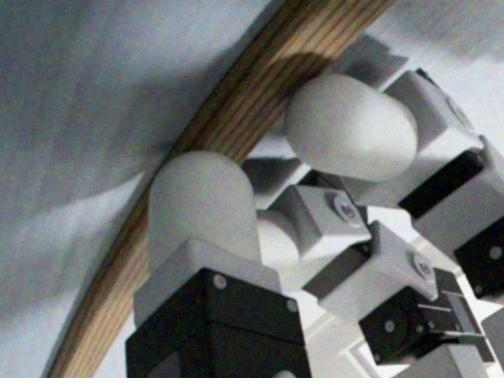

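Call:
{"fn": "move", "kwargs": {
  "target": [
    [0, 0, 0.035, 0, 0, 0, 0.285, 0, -0.3175, 0.135, 0.285, 0, -0.3175, 0.135, 0.754, 0, 0.576, 0.696, -0.674, 0.678, 0.226, 0.168, 0.4, -0.6, 0, 0, 0, 0, 0, 0, 0.754, 0, 0.576, 0.696, 0.754, 0, 0.576, 0.696, 0.754, 0, 0.576, 0.696, 0.714, 0.678, 0.226, 0.168, 0.4, -0.6],
    [0, -0.08, 0.035, 0, 0, 0, 0.285, 0, -0.3175, 0.135, 0.285, 0, -0.3175, 0.135, 0.754, 0, 0.576, 0.696, -0.3, 0.678, 0.226, 0.168, 0.4, -0.6, 0, 0, 0, 0, 0, 0, 0.754, 0, 0.576, 0.696, 0.754, 0, 0.576, 0.696, 0.754, 0, 0.576, 0.696, 0.714, 0.678, 0.226, 0.168, 0.4, -0.6]
  ],
  "speed": 0.1
}}

Call:
{"fn": "move", "kwargs": {
  "target": [0, 0, -0.06, 0, 0, 0, 0.285, 0, -0.3175, 0.135, 0.285, 0, -0.3175, 0.135, 0.754, 0, 0.576, 0.696, -0.3, 0.678, 0.226, 0.168, 0.4, -0.7, 0, 0, 0, 0, 0, 0, 0.754, 0, 0.576, 0.696, 0.754, 0, 0.576, 0.696, 0.754, 0, 0.576, 0.696, 0.714, 0.678, 0.226, 0.168, 0.4, -0.6],
  "speed": 0.02,
  "stop_force": 3
}}

Call:
{"fn": "move", "kwargs": {
  "target": [0, 0, -0.0015, 0, 0, 0, 0.285, 0, -0.3175, 0.135, 0.285, 0, -0.3175, 0.135, 0.754, 0, 0.576, 0.696, -0.3, 0.678, 0.226, 0.168, 0.4, -0.7, 0, 0, 0, 0, 0, 0, 0.754, 0, 0.576, 0.696, 0.754, 0, 0.576, 0.696, 0.754, 0, 0.576, 0.696, 0.714, 0.678, 0.226, 0.168, 0.4, -0.6],
  "speed": 0.01
}}

Call:
{"fn": "move", "kwargs": {
  "target": [0.0333, 0, 0, 0, 0, 0, 0.285, 0, -0.3175, 0.135, 0.285, 0, -0.3175, 0.135, 0.754, 0, 0.576, 0.696, -0.3, 0.678, 0.226, 0.168, 0.4, -0.7, 0, 0, 0, 0, 0, 0, 0.754, 0, 0.576, 0.696, 0.754, 0, 0.576, 0.696, 0.754, 0, 0.576, 0.696, 0.714, 0.678, 0.226, 0.168, 0.4, -0.6],
  "speed": 0.03
}}

Scene clock: 245.40 s.
left_arm: end_effector_position=(+0.4060, -0.3505, +0.0453) hand_goal=(+0.286, +0.000, -0.318, +0.136, +0.286, +0.000, -0.318, +0.136, +0.754, +0.000, +0.576, +0.696, -0.300, +0.678, +0.226, +0.168) hand_measured=(+0.276, -0.002, -0.320, +0.134, +0.276, -0.002, -0.320, +0.134, +0.738, -0.002, +0.568, +0.694, -0.308, +0.678, +0.222, +0.166) hand_current_ma=(-24, -1, -3, -4, -28, -2, -3, -4, -50, -2, -18, -6, -20, -1, -13, -8) hand_state=(goal, goal, goal, goal, goal, goal, goal, goal, goal, goal, goal, goal, goal, goal, goal, goal) hand_current_limit=0.40 hand_speed=-0.60 end_effector_quat_wxyz=(-0.014, +0.026, +0.842, -0.539) | right_arm: end_effector_position=(+0.6902, -0.2000, +0.1850) hand_goal=(+0.754, +0.000, +0.576, +0.696, +0.754, +0.000, +0.576, +0.696, +0.754, +0.000, +0.576, +0.696, +0.714, +0.678, +0.226, +0.168) hand_measured=(+0.752, +0.004, +0.574, +0.694, +0.752, +0.002, +0.574, +0.694, +0.752, +0.004, +0.574, +0.694, +0.714, +0.678, +0.224, +0.168) hand_current_ma=(-4, +6, -6, -3, -4, +6, -5, -3, -3, +6, -3, -3, -1, -2, -8, -1) hand_state=(goal, goal, goal, goal, goal, goal, goal, goal, goal, goal, goal, goal, goal, goal, goal, goal) hand_current_limit=0.40 hand_speed=-0.60 end_effector_quat_wxyz=(-0.119, +0.973, +0.182, +0.078)
Joint positions: left_arm=[2.349 -2.456 -1.531 0.217 0.795 -2.666] | right_arm=[0.118 -1.147 1.506 -2.076 -1.324 1.348]
Joint torques (N m): left_arm=[-9.34 42.04 25.53 0.74 0.63 -2.06] | right_arm=[-11.19 -26.15 -32.87 -1.19 0.78 -0.63]
Wrist force (N): left_arm=[-0.2 -1.8 -0.3] | right_arm=[0.3 0.0 0.1]
Wrist torque (N m): left_arm=[-0.05 0.22 0.26] | right_arm=[-0.02 -0.06 0.04]
Wrist force, peak (N): left_arm=[0.2 -4.9 -2.0] | right_arm=[0.3 0.0 0.5]
Hand target: left_arm +0.4060, -0.3505, +0.0453; -0.014, +0.026, +0.842, -0.539 | right_arm +0.6902, -0.2000, +0.1850; -0.119, +0.973, +0.182, +0.078
Off the commanded pose: left_arm 0.000 m, 0 deg | right_arm 0.000 m, 0 deg.
move: done

Scene clock: 247.67 s.
left_arm: end_effector_position=(+0.4060, -0.3505, +0.0223) hand_goal=(+0.286, +0.000, -0.318, +0.136, +0.286, +0.000, -0.318, +0.136, +0.754, +0.000, +0.576, +0.696, -0.300, +0.678, +0.226, +0.168) hand_measured=(+0.282, -0.002, -0.326, +0.130, +0.280, -0.002, -0.322, +0.132, +0.738, -0.002, +0.568, +0.694, -0.308, +0.678, +0.222, +0.166) hand_current_ma=(-10, -1, -17, -13, -15, -2, -9, -8, -50, -2, -18, -6, -20, -1, -13, -8) hand_state=(goal, goal, goal, goal, goal, goal, goal, goal, goal, goal, goal, goal, goal, goal, goal, goal) hand_current_limit=0.40 hand_speed=-0.70 end_effector_quat_wxyz=(-0.014, +0.026, +0.842, -0.539) | right_arm: end_effector_position=(+0.6902, -0.2000, +0.1850) hand_goal=(+0.754, +0.000, +0.576, +0.696, +0.754, +0.000, +0.576, +0.696, +0.754, +0.000, +0.576, +0.696, +0.714, +0.678, +0.226, +0.168) hand_measured=(+0.752, +0.004, +0.574, +0.694, +0.752, +0.002, +0.574, +0.694, +0.752, +0.004, +0.574, +0.694, +0.714, +0.678, +0.224, +0.168) hand_current_ma=(-4, +6, -6, -3, -4, +6, -5, -3, -3, +6, -3, -3, -1, -2, -8, -1) hand_state=(goal, goal, goal, goal, goal, goal, goal, goal, goal, goal, goal, goal, goal, goal, goal, goal) hand_current_limit=0.40 hand_speed=-0.60 end_effector_quat_wxyz=(-0.119, +0.973, +0.182, +0.078)
Joint positions: left_arm=[2.349 -2.497 -1.526 0.253 0.795 -2.666] | right_arm=[0.118 -1.147 1.506 -2.076 -1.324 1.348]
Joint torques (N m): left_arm=[-6.05 58.17 8.44 0.69 0.66 0.08] | right_arm=[-11.38 -28.14 -34.04 -1.31 0.7 -0.75]
Wrist force (N): left_arm=[-0.2 -2.0 -0.4] | right_arm=[0.2 0.1 0.2]
Wrist torque (N m): left_arm=[-0.06 0.23 0.28] | right_arm=[-0.01 -0.04 0.03]
Wrist force, peak (N): left_arm=[-0.2 -7.6 0.0] | right_arm=[0.4 0.3 0.3]
Hand target: left_arm +0.4060, -0.3505, +0.0223; -0.014, +0.026, +0.842, -0.539 (not the last commanded pose) | right_arm +0.6902, -0.2000, +0.1850; -0.119, +0.973, +0.182, +0.078
Off the commanded pose: left_arm 0.013 m, 0 deg | right_arm 0.000 m, 0 deg.
move: contact (left_arm)

Scene clock: 248.37 s.
left_arm: end_effector_position=(+0.4060, -0.3505, +0.0214) hand_goal=(+0.286, +0.000, -0.318, +0.136, +0.286, +0.000, -0.318, +0.136, +0.754, +0.000, +0.576, +0.696, -0.300, +0.678, +0.226, +0.168) hand_measured=(+0.284, -0.002, -0.330, +0.126, +0.284, -0.002, -0.328, +0.128, +0.738, -0.002, +0.568, +0.694, -0.308, +0.678, +0.222, +0.166) hand_current_ma=(-3, -1, -32, -25, -6, -2, -27, -17, -50, -2, -18, -6, -20, -1, -13, -8) hand_state=(goal, goal, goal, goal, goal, goal, goal, goal, goal, goal, goal, goal, goal, goal, goal, goal) hand_current_limit=0.40 hand_speed=-0.70 end_effector_quat_wxyz=(-0.014, +0.026, +0.842, -0.539) | right_arm: end_effector_position=(+0.6902, -0.2000, +0.1850) hand_goal=(+0.754, +0.000, +0.576, +0.696, +0.754, +0.000, +0.576, +0.696, +0.754, +0.000, +0.576, +0.696, +0.714, +0.678, +0.226, +0.168) hand_measured=(+0.752, +0.004, +0.574, +0.694, +0.752, +0.002, +0.574, +0.694, +0.752, +0.004, +0.574, +0.694, +0.714, +0.678, +0.224, +0.168) hand_current_ma=(-4, +6, -6, -3, -4, +6, -5, -3, -3, +6, -3, -3, -1, -2, -8, -1) hand_state=(goal, goal, goal, goal, goal, goal, goal, goal, goal, goal, goal, goal, goal, goal, goal, goal) hand_current_limit=0.40 hand_speed=-0.60 end_effector_quat_wxyz=(-0.119, +0.973, +0.182, +0.078)
Joint positions: left_arm=[2.349 -2.498 -1.526 0.255 0.795 -2.666] | right_arm=[0.118 -1.147 1.506 -2.076 -1.324 1.348]
Joint torques (N m): left_arm=[-7.29 40.15 20.88 3.11 0.45 0.19] | right_arm=[-10.96 -26.39 -34.21 -1.61 0.84 -0.62]
Wrist force (N): left_arm=[-0.3 -7.3 -0.2] | right_arm=[0.3 0.2 0.2]
Wrist torque (N m): left_arm=[-0.14 0.24 0.27] | right_arm=[-0.01 -0.06 0.05]
Wrist force, peak (N): left_arm=[-0.3 -7.3 -0.2] | right_arm=[0.2 0.4 0.3]
Hand target: left_arm +0.4060, -0.3505, +0.0214; -0.014, +0.026, +0.842, -0.539 | right_arm +0.6902, -0.2000, +0.1850; -0.119, +0.973, +0.182, +0.078
Off the commanded pose: left_arm 0.000 m, 0 deg | right_arm 0.000 m, 0 deg.
move: done

Scene clock: 249.43 s.
left_arm: end_effector_position=(+0.4258, -0.3505, +0.0214) hand_goal=(+0.286, +0.000, -0.318, +0.136, +0.286, +0.000, -0.318, +0.136, +0.754, +0.000, +0.576, +0.696, -0.300, +0.678, +0.226, +0.168) hand_measured=(+0.280, +0.002, -0.330, +0.126, +0.280, +0.002, -0.330, +0.128, +0.738, -0.002, +0.568, +0.694, -0.308, +0.678, +0.222, +0.166) hand_current_ma=(-15, +2, -34, -25, -16, +2, -29, -17, -50, -2, -18, -6, -20, -1, -13, -8) hand_state=(goal, goal, goal, goal, goal, goal, goal, goal, goal, goal, goal, goal, goal, goal, goal, goal) hand_current_limit=0.40 hand_speed=-0.70 end_effector_quat_wxyz=(-0.014, +0.026, +0.842, -0.539) | right_arm: end_effector_position=(+0.6902, -0.2000, +0.1850) hand_goal=(+0.754, +0.000, +0.576, +0.696, +0.754, +0.000, +0.576, +0.696, +0.754, +0.000, +0.576, +0.696, +0.714, +0.678, +0.226, +0.168) hand_measured=(+0.752, +0.004, +0.574, +0.694, +0.752, +0.002, +0.574, +0.694, +0.752, +0.004, +0.574, +0.694, +0.714, +0.678, +0.224, +0.168) hand_current_ma=(-4, +6, -6, -3, -4, +6, -5, -3, -3, +6, -3, -3, -1, -2, -8, -1) hand_state=(goal, goal, goal, goal, goal, goal, goal, goal, goal, goal, goal, goal, goal, goal, goal, goal) hand_current_limit=0.40 hand_speed=-0.60 end_effector_quat_wxyz=(-0.119, +0.973, +0.182, +0.078)
Joint positions: left_arm=[2.369 -2.514 -1.487 0.219 0.779 -2.649] | right_arm=[0.118 -1.147 1.506 -2.076 -1.324 1.348]
Joint torques (N m): left_arm=[9.09 41.71 22.92 0.62 -1.78 2.52] | right_arm=[-11.63 -27.41 -33.82 -1.49 0.64 -0.54]
Wrist force (N): left_arm=[1.1 -3.6 -1.1] | right_arm=[0.1 0.1 0.2]
Wrist torque (N m): left_arm=[-0.08 0.19 0.11] | right_arm=[-0.01 -0.04 0.04]
Wrist force, peak (N): left_arm=[-0.3 -7.3 -0.7] | right_arm=[0.3 0.1 0.3]
Hand target: left_arm +0.4260, -0.3505, +0.0214; -0.014, +0.026, +0.842, -0.539 | right_arm +0.6902, -0.2000, +0.1850; -0.119, +0.973, +0.182, +0.078
Off the commanded pose: left_arm 0.000 m, 0 deg | right_arm 0.000 m, 0 deg.
move: done

Call:
{"fn": "move", "kwargs": {
  "target": [
    [0, 0, 0.02, 0, 0, 0, 0.6, 0, -0.3175, 0.135, 0.6, 0, -0.3175, 0.135, 0.754, 0, 0.576, 0.696, -0.674, 0.678, 0.09, -0.272, 0.4, -0.5, 0, 0, 0, 0, 0, 0, 0.754, 0, 0.576, 0.696, 0.754, 0, 0.576, 0.696, 0.754, 0, 0.576, 0.696, 0.714, 0.678, 0.226, 0.168, 0.4, -0.6]
  ],
  "speed": 0.1
}}

Call:
{"fn": "move", "kwargs": {
  "target": [0, 0, -0.04, 0, 0, 0, 0.6, 0, -0.3175, 0.135, 0.6, 0, -0.3175, 0.135, 0.754, 0, 0.576, 0.696, -0.674, 0.678, 0.09, -0.272, 0.4, -0.7, 0, 0, 0, 0, 0, 0, 0.754, 0, 0.576, 0.696, 0.754, 0, 0.576, 0.696, 0.754, 0, 0.576, 0.696, 0.714, 0.678, 0.226, 0.168, 0.4, -0.6],
  "speed": 0.01,
  "stop_force": 3
}}

Scene clock: 253.37 s.
left_arm: end_effector_position=(+0.4260, -0.3505, +0.0332) hand_goal=(+0.600, +0.000, -0.318, +0.136, +0.600, +0.000, -0.318, +0.136, +0.754, +0.000, +0.576, +0.696, -0.674, +0.678, +0.090, -0.272) hand_measured=(+0.584, +0.002, -0.320, +0.134, +0.582, +0.002, -0.320, +0.134, +0.738, -0.002, +0.568, +0.694, -0.670, +0.680, +0.092, -0.268) hand_current_ma=(-45, +2, -5, -5, -51, +2, -5, -4, -50, -2, -18, -6, +8, +5, +4, +9) hand_state=(goal, goal, goal, goal, goal, goal, goal, goal, goal, goal, goal, goal, goal, goal, goal, goal) hand_current_limit=0.40 hand_speed=-0.50 end_effector_quat_wxyz=(-0.014, +0.026, +0.842, -0.539) | right_arm: end_effector_position=(+0.6902, -0.2000, +0.1850) hand_goal=(+0.754, +0.000, +0.576, +0.696, +0.754, +0.000, +0.576, +0.696, +0.754, +0.000, +0.576, +0.696, +0.714, +0.678, +0.226, +0.168) hand_measured=(+0.752, +0.004, +0.574, +0.694, +0.752, +0.002, +0.574, +0.694, +0.752, +0.004, +0.574, +0.694, +0.714, +0.678, +0.224, +0.168) hand_current_ma=(-4, +6, -6, -3, -4, +6, -5, -3, -3, +6, -3, -3, -1, -2, -8, -1) hand_state=(goal, goal, goal, goal, goal, goal, goal, goal, goal, goal, goal, goal, goal, goal, goal, goal) hand_current_limit=0.40 hand_speed=-0.60 end_effector_quat_wxyz=(-0.119, +0.973, +0.182, +0.078)
Joint positions: left_arm=[2.369 -2.493 -1.49 0.201 0.778 -2.649] | right_arm=[0.118 -1.147 1.506 -2.076 -1.324 1.348]
Joint torques (N m): left_arm=[2.2 60.96 8.77 0.75 0.48 -0.09] | right_arm=[-10.88 -26.53 -34.62 -1.44 0.7 -0.47]
Wrist force (N): left_arm=[-0.1 -1.7 -0.2] | right_arm=[0.2 0.2 0.1]
Wrist torque (N m): left_arm=[-0.11 0.23 0.10] | right_arm=[0.01 -0.05 0.04]
Wrist force, peak (N): left_arm=[0.4 -10.6 -9.2] | right_arm=[0.3 0.0 0.5]
Hand target: left_arm +0.4260, -0.3505, +0.0334; -0.014, +0.026, +0.842, -0.539 | right_arm +0.6902, -0.2000, +0.1850; -0.119, +0.973, +0.182, +0.078
Off the commanded pose: left_arm 0.000 m, 0 deg | right_arm 0.000 m, 0 deg.
move: done

Scene clock: 255.10 s.
left_arm: end_effector_position=(+0.4260, -0.3505, +0.0267) hand_goal=(+0.600, +0.000, -0.318, +0.136, +0.600, +0.000, -0.318, +0.136, +0.754, +0.000, +0.576, +0.696, -0.674, +0.678, +0.090, -0.272) hand_measured=(+0.590, +0.002, -0.326, +0.130, +0.586, +0.002, -0.324, +0.132, +0.738, -0.002, +0.568, +0.694, -0.670, +0.680, +0.092, -0.272) hand_current_ma=(-26, +2, -19, -14, -39, +2, -13, -8, -50, -2, -18, -6, +7, +5, +4, +1) hand_state=(goal, goal, goal, goal, goal, goal, goal, goal, goal, goal, goal, goal, goal, goal, goal, goal) hand_current_limit=0.40 hand_speed=-0.70 end_effector_quat_wxyz=(-0.014, +0.026, +0.842, -0.539) | right_arm: end_effector_position=(+0.6902, -0.2000, +0.1850) hand_goal=(+0.754, +0.000, +0.576, +0.696, +0.754, +0.000, +0.576, +0.696, +0.754, +0.000, +0.576, +0.696, +0.714, +0.678, +0.226, +0.168) hand_measured=(+0.752, +0.004, +0.574, +0.694, +0.752, +0.002, +0.574, +0.694, +0.752, +0.004, +0.574, +0.694, +0.714, +0.678, +0.224, +0.168) hand_current_ma=(-4, +6, -6, -3, -4, +6, -5, -3, -3, +6, -3, -3, -1, -2, -8, -1) hand_state=(goal, goal, goal, goal, goal, goal, goal, goal, goal, goal, goal, goal, goal, goal, goal, goal) hand_current_limit=0.40 hand_speed=-0.60 end_effector_quat_wxyz=(-0.119, +0.973, +0.182, +0.078)
Joint positions: left_arm=[2.369 -2.505 -1.488 0.211 0.778 -2.649] | right_arm=[0.118 -1.147 1.506 -2.076 -1.324 1.348]
Joint torques (N m): left_arm=[-5.26 59.01 8.91 0.81 0.48 1.12] | right_arm=[-12.28 -27.11 -33.12 -1.64 0.55 -0.28]
Wrist force (N): left_arm=[-0.3 -2.1 -0.5] | right_arm=[0.2 0.0 0.2]
Wrist torque (N m): left_arm=[-0.11 0.23 0.10] | right_arm=[-0.02 -0.05 0.04]
Wrist force, peak (N): left_arm=[0.4 -6.7 -3.2] | right_arm=[0.4 -0.1 0.4]
Hand target: left_arm +0.4260, -0.3505, +0.0267; -0.014, +0.026, +0.842, -0.539 (not the last commanded pose) | right_arm +0.6902, -0.2000, +0.1850; -0.119, +0.973, +0.182, +0.078
Off the commanded pose: left_arm 0.017 m, 0 deg | right_arm 0.000 m, 0 deg.
move: contact (left_arm)

Call:
{"fn": "move", "kwargs": {
  "target": [
    [0, 0, 0.02, 0, 0, 0, 0.6, 0, -0.85, -0.3, 0.6, 0, -0.85, -0.3, 0.754, 0, 0.576, 0.696, -0.674, 0.678, 0.09, -0.272, 0.4, -0.2, 0, 0, 0, 0, 0, 0, 0.754, 0, 0.576, 0.696, 0.754, 0, 0.576, 0.696, 0.754, 0, 0.576, 0.696, 0.714, 0.678, 0.226, 0.168, 0.4, -0.6]
  ],
  "speed": 0.1
}}

Call:
{"fn": "move", "kwargs": {
  "target": [0, 0, -0.045, 0, 0, 0, 0.6, 0, -0.85, -0.3, 0.6, 0, -0.85, -0.3, 0.754, 0, 0.576, 0.696, -0.674, 0.678, 0.09, -0.272, 0.4, -0.7, 0, 0, 0, 0, 0, 0, 0.754, 0, 0.576, 0.696, 0.754, 0, 0.576, 0.696, 0.754, 0, 0.576, 0.696, 0.714, 0.678, 0.226, 0.168, 0.4, -0.6],
  "speed": 0.01,
  "stop_force": 3,
  "cameras": ["cam_left_wrist"]
}}

Scene clock: 256.87 s.
left_arm: end_effector_position=(+0.4260, -0.3505, +0.0386) hand_goal=(+0.600, +0.000, -0.850, -0.300, +0.600, +0.000, -0.850, -0.300, +0.754, +0.000, +0.576, +0.696, -0.674, +0.678, +0.090, -0.272) hand_measured=(+0.590, +0.002, -0.844, -0.296, +0.586, +0.002, -0.844, -0.296, +0.738, -0.002, +0.568, +0.694, -0.670, +0.680, +0.092, -0.272) hand_current_ma=(-26, +2, +13, +7, -39, +2, +16, +7, -50, -2, -18, -6, +7, +5, +4, +1) hand_state=(goal, goal, goal, goal, goal, goal, goal, goal, goal, goal, goal, goal, goal, goal, goal, goal) hand_current_limit=0.40 hand_speed=-0.20 end_effector_quat_wxyz=(-0.014, +0.026, +0.842, -0.539) | right_arm: end_effector_position=(+0.6902, -0.2000, +0.1850) hand_goal=(+0.754, +0.000, +0.576, +0.696, +0.754, +0.000, +0.576, +0.696, +0.754, +0.000, +0.576, +0.696, +0.714, +0.678, +0.226, +0.168) hand_measured=(+0.752, +0.004, +0.574, +0.694, +0.752, +0.002, +0.574, +0.694, +0.752, +0.004, +0.574, +0.694, +0.714, +0.678, +0.224, +0.168) hand_current_ma=(-4, +6, -6, -3, -4, +6, -5, -3, -3, +6, -3, -3, -1, -2, -8, -1) hand_state=(goal, goal, goal, goal, goal, goal, goal, goal, goal, goal, goal, goal, goal, goal, goal, goal) hand_current_limit=0.40 hand_speed=-0.60 end_effector_quat_wxyz=(-0.119, +0.973, +0.182, +0.078)
Joint positions: left_arm=[2.369 -2.484 -1.491 0.192 0.778 -2.649] | right_arm=[0.118 -1.147 1.506 -2.076 -1.324 1.348]
Joint torques (N m): left_arm=[-5.62 59.61 9.95 0.91 0.44 0] | right_arm=[-10.82 -27.15 -33.72 -1.52 0.47 -0.24]
Wrist force (N): left_arm=[-0.2 -1.6 0.0] | right_arm=[0.3 0.0 0.1]
Wrist torque (N m): left_arm=[-0.10 0.24 0.09] | right_arm=[-0.02 -0.06 0.04]
Wrist force, peak (N): left_arm=[-0.3 -2.4 -0.4] | right_arm=[0.3 0.0 0.4]
Hand target: left_arm +0.4260, -0.3505, +0.0387; -0.014, +0.026, +0.842, -0.539 | right_arm +0.6902, -0.2000, +0.1850; -0.119, +0.973, +0.182, +0.078
Off the commanded pose: left_arm 0.000 m, 0 deg | right_arm 0.000 m, 0 deg.
move: done

Scene clock: 259.60 s.
left_arm: end_effector_position=(+0.4260, -0.3505, +0.0217) hand_goal=(+0.600, +0.000, -0.850, -0.300, +0.600, +0.000, -0.850, -0.300, +0.754, +0.000, +0.576, +0.696, -0.674, +0.678, +0.090, -0.272) hand_measured=(+0.590, +0.002, -0.844, -0.296, +0.586, +0.002, -0.844, -0.296, +0.738, -0.002, +0.568, +0.694, -0.672, +0.680, +0.094, -0.278) hand_current_ma=(-26, +2, +13, +7, -39, +2, +16, +7, -50, -2, -18, -6, +5, +5, +11, -16) hand_state=(goal, goal, goal, goal, goal, goal, goal, goal, goal, goal, goal, goal, goal, goal, goal, goal) hand_current_limit=0.40 hand_speed=-0.70 end_effector_quat_wxyz=(-0.014, +0.026, +0.842, -0.539) | right_arm: end_effector_position=(+0.6902, -0.2000, +0.1850) hand_goal=(+0.754, +0.000, +0.576, +0.696, +0.754, +0.000, +0.576, +0.696, +0.754, +0.000, +0.576, +0.696, +0.714, +0.678, +0.226, +0.168) hand_measured=(+0.752, +0.004, +0.574, +0.694, +0.752, +0.002, +0.574, +0.694, +0.752, +0.004, +0.574, +0.694, +0.714, +0.678, +0.224, +0.168) hand_current_ma=(-4, +6, -6, -3, -4, +6, -5, -3, -3, +6, -3, -3, -1, -2, -8, -1) hand_state=(goal, goal, goal, goal, goal, goal, goal, goal, goal, goal, goal, goal, goal, goal, goal, goal) hand_current_limit=0.40 hand_speed=-0.60 end_effector_quat_wxyz=(-0.119, +0.973, +0.182, +0.078)
Joint positions: left_arm=[2.369 -2.513 -1.487 0.218 0.778 -2.649] | right_arm=[0.118 -1.147 1.506 -2.076 -1.324 1.348]
Joint torques (N m): left_arm=[-5.76 57.52 8.09 0.8 0.49 2.24] | right_arm=[-10.8 -26.49 -32.16 -1.58 0.24 -0.39]
Wrist force (N): left_arm=[0.2 -2.9 -1.3] | right_arm=[0.4 0.1 0.1]
Wrist torque (N m): left_arm=[-0.16 0.19 0.12] | right_arm=[-0.01 -0.07 0.05]
Wrist force, peak (N): left_arm=[0.7 -6.9 -3.8] | right_arm=[0.3 0.2 0.3]
Hand target: left_arm +0.4260, -0.3505, +0.0217; -0.014, +0.026, +0.842, -0.539 (not the last commanded pose) | right_arm +0.6902, -0.2000, +0.1850; -0.119, +0.973, +0.182, +0.078
Off the commanded pose: left_arm 0.010 m, 0 deg | right_arm 0.000 m, 0 deg.
move: contact (left_arm)
Images, in order (width x height): cam_left_wrist 672x504.

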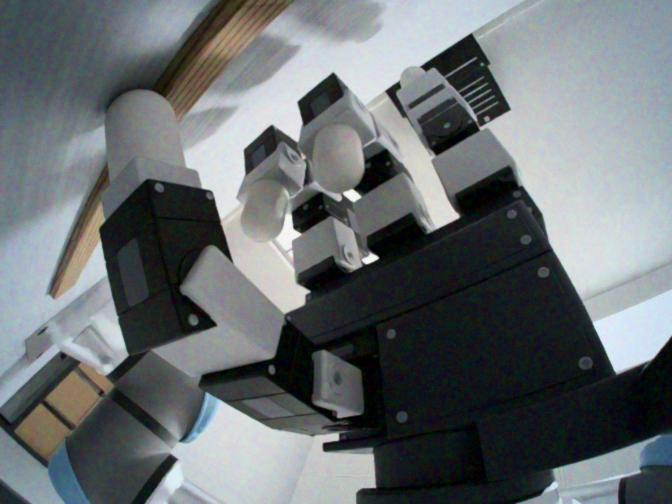

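Call:
{"fn": "move", "kwargs": {
  "target": [
    [-0.0333, 0, 0.06, 0, 0, 0, 0.411, 0, -0.3766, 0.139, 0.411, 0, -0.3766, 0.139, 0.754, 0, 0.576, 0.696, -0.674, 0.678, 0.1854, -0.26, 0.4, -0.5, 0, 0, 0, 0, 0, 0, 0.754, 0, 0.576, 0.696, 0.754, 0, 0.576, 0.696, 0.754, 0, 0.576, 0.696, 0.714, 0.678, 0.226, 0.168, 0.4, -0.6],
    [-0.0333, 0.0767, 0.045, 0, 0, 0, 0.411, 0, -0.3766, 0.139, 0.411, 0, -0.3766, 0.139, 0.754, 0, 0.576, 0.696, -0.674, 0.678, 0.1854, -0.26, 0.4, -0.5, 0, 0, 0, 0, 0, 0, 0.754, 0, 0.576, 0.696, 0.754, 0, 0.576, 0.696, 0.754, 0, 0.576, 0.696, 0.714, 0.678, 0.226, 0.168, 0.4, -0.6]
  ],
  "speed": 0.1,
  "cameras": ["cam_right_wrist", "cam_left_wrist"]
}}

Call:
{"fn": "zoom_image", "kwargs": {
  "camera": "cam_right_wrist",
  "region": [460, 160, 620, 320]
}}

Scene clock: 263.10 s.
left_arm: end_effector_position=(+0.4060, -0.3046, +0.0488) hand_goal=(+0.412, +0.000, -0.376, +0.140, +0.412, +0.000, -0.376, +0.140, +0.754, +0.000, +0.576, +0.696, -0.674, +0.678, +0.186, -0.260) hand_measured=(+0.410, +0.002, -0.378, +0.138, +0.410, +0.002, -0.378, +0.138, +0.738, -0.002, +0.568, +0.694, -0.674, +0.680, +0.182, -0.262) hand_current_ma=(-5, +2, -3, -4, -6, +2, -3, -4, -50, -2, -18, -6, +1, +3, -9, -4) hand_state=(goal, goal, goal, goal, goal, goal, goal, goal, goal, goal, goal, goal, goal, goal, goal, goal) hand_current_limit=0.40 hand_speed=-0.50 end_effector_quat_wxyz=(-0.014, +0.026, +0.842, -0.539) | right_arm: end_effector_position=(+0.6902, -0.2000, +0.1850) hand_goal=(+0.754, +0.000, +0.576, +0.696, +0.754, +0.000, +0.576, +0.696, +0.754, +0.000, +0.576, +0.696, +0.714, +0.678, +0.226, +0.168) hand_measured=(+0.752, +0.004, +0.574, +0.694, +0.752, +0.002, +0.574, +0.694, +0.752, +0.004, +0.574, +0.694, +0.714, +0.678, +0.224, +0.168) hand_current_ma=(-4, +6, -6, -3, -4, +6, -5, -3, -3, +6, -3, -3, -1, -2, -8, -1) hand_state=(goal, goal, goal, goal, goal, goal, goal, goal, goal, goal, goal, goal, goal, goal, goal, goal) hand_current_limit=0.40 hand_speed=-0.60 end_effector_quat_wxyz=(-0.119, +0.973, +0.182, +0.078)
Joint positions: left_arm=[2.403 -2.385 -1.67 0.251 0.751 -2.619] | right_arm=[0.118 -1.147 1.506 -2.076 -1.324 1.348]
Joint torques (N m): left_arm=[8.88 55.16 8.27 3.69 -1.95 2.44] | right_arm=[-10.9 -27.42 -33.02 -1.47 0.16 -0.23]
Wrist force (N): left_arm=[0.1 -1.8 -0.1] | right_arm=[0.2 0.2 0.3]
Wrist torque (N m): left_arm=[-0.07 0.15 0.15] | right_arm=[0.00 -0.06 0.04]
Wrist force, peak (N): left_arm=[-0.1 -3.8 -0.1] | right_arm=[0.3 0.1 0.4]
Hand target: left_arm +0.4060, -0.3045, +0.0487; -0.014, +0.026, +0.842, -0.539 | right_arm +0.6902, -0.2000, +0.1850; -0.119, +0.973, +0.182, +0.078
Off the commanded pose: left_arm 0.000 m, 0 deg | right_arm 0.000 m, 0 deg.
move: done
Images, in order (width x height): cam_left_wrist 672x504, cam_right_wrist 672x504.

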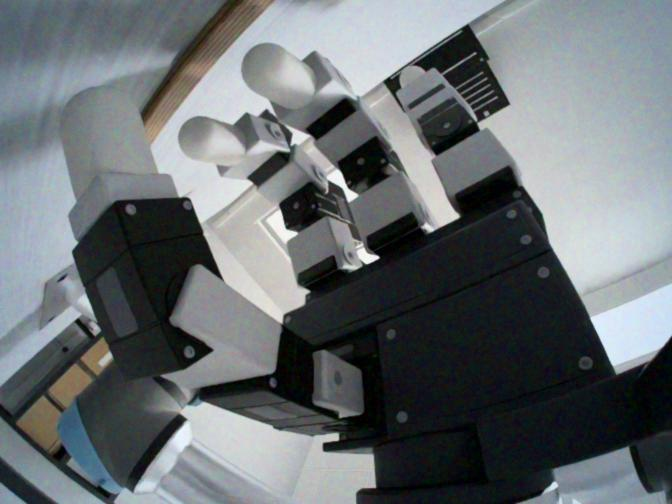

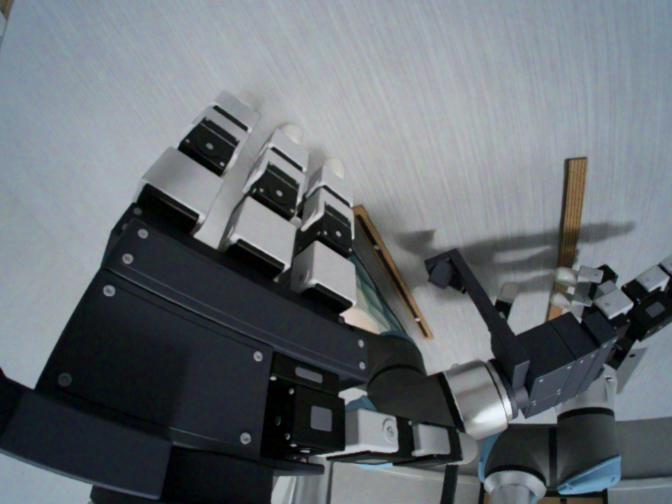

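Scaled by 3.150 from the camera's 672x504 image, which has a finer 960x720 frame.

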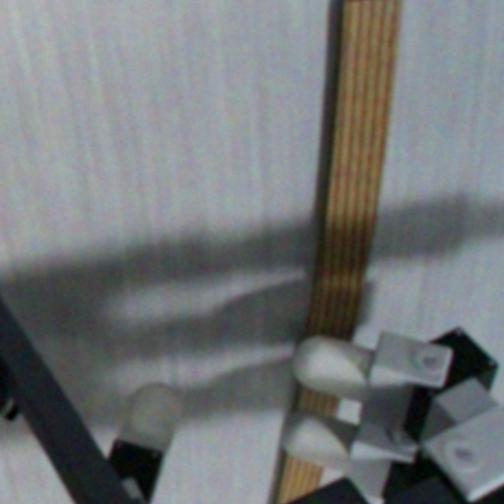

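Call:
{"fn": "move", "kwargs": {
  "target": [
    [0, -0.035, 0.05, 0, 0, 0, 0.411, 0, -0.3766, 0.139, 0.411, 0, -0.3766, 0.139, 0.754, 0, 0.576, 0.696, -0.674, 0.678, 0.1854, -0.26, 0.4, -0.5, 0, -0.1333, 0, 0, 0, 0, 0.754, 0, 0.576, 0.696, 0.754, 0, 0.576, 0.696, 0.754, 0, 0.576, 0.696, 0.714, 0.678, 0.226, 0.168, 0.4, -0.6]
  ],
  "speed": 0.15,
  "cameras": ["cam_right_wrist", "cam_high"]
}}

Call:
{"fn": "zoom_image", "kwargs": {
  "camera": "cam_right_wrist",
  "region": [430, 150, 620, 340]
}}

Call:
{"fn": "zoom_image", "kwargs": {
  "camera": "cam_high",
  "region": [90, 180, 346, 372]
}}

Scene clock: 265.33 s.
left_arm: end_effector_position=(+0.4060, -0.3254, +0.0787) hand_goal=(+0.412, +0.000, -0.376, +0.140, +0.412, +0.000, -0.376, +0.140, +0.754, +0.000, +0.576, +0.696, -0.674, +0.678, +0.186, -0.260) hand_measured=(+0.410, +0.002, -0.378, +0.138, +0.410, +0.002, -0.378, +0.138, +0.738, -0.002, +0.568, +0.694, -0.674, +0.680, +0.182, -0.262) hand_current_ma=(-5, +2, -3, -4, -6, +2, -3, -4, -50, -2, -18, -6, +1, +3, -9, -4) hand_state=(goal, goal, goal, goal, goal, goal, goal, goal, goal, goal, goal, goal, goal, goal, goal, goal) hand_current_limit=0.40 hand_speed=-0.50 end_effector_quat_wxyz=(-0.014, +0.026, +0.842, -0.539) | right_arm: end_effector_position=(+0.6902, -0.2798, +0.1850) hand_goal=(+0.754, +0.000, +0.576, +0.696, +0.754, +0.000, +0.576, +0.696, +0.754, +0.000, +0.576, +0.696, +0.714, +0.678, +0.226, +0.168) hand_measured=(+0.752, +0.004, +0.574, +0.694, +0.752, +0.002, +0.574, +0.694, +0.752, +0.004, +0.574, +0.694, +0.714, +0.678, +0.224, +0.168) hand_current_ma=(-4, +6, -6, -3, -4, +6, -5, -3, -3, +6, -3, -3, -1, -2, -8, -1) hand_state=(goal, goal, goal, goal, goal, goal, goal, goal, goal, goal, goal, goal, goal, goal, goal, goal) hand_current_limit=0.40 hand_speed=-0.60 end_effector_quat_wxyz=(-0.119, +0.973, +0.182, +0.078)
Joint positions: left_arm=[2.378 -2.361 -1.609 0.183 0.771 -2.642] | right_arm=[-0.009 -1.2 1.572 -2.057 -1.308 1.218]
Joint torques (N m): left_arm=[-9.53 56.72 26.49 0.9 0.72 -2.22] | right_arm=[-11.74 -49.5 -10.9 -0.7 3.23 -1.96]
Wrist force (N): left_arm=[0.0 -1.9 0.3] | right_arm=[0.2 0.1 0.4]
Wrist torque (N m): left_arm=[-0.12 0.20 0.26] | right_arm=[-0.04 -0.04 0.02]
Wrist force, peak (N): left_arm=[0.1 -2.3 -0.1] | right_arm=[0.0 1.1 -0.1]
Hand target: left_arm +0.4060, -0.3255, +0.0787; -0.014, +0.026, +0.842, -0.539 | right_arm +0.6902, -0.2800, +0.1850; -0.119, +0.973, +0.182, +0.078
Off the commanded pose: left_arm 0.000 m, 0 deg | right_arm 0.000 m, 0 deg.
move: done
Images, in order (width x height): cam_high 672x504, cam_right_wrist 672x504.

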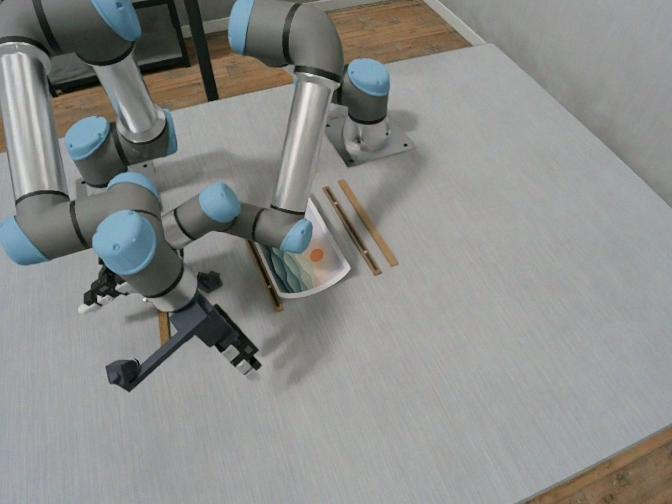

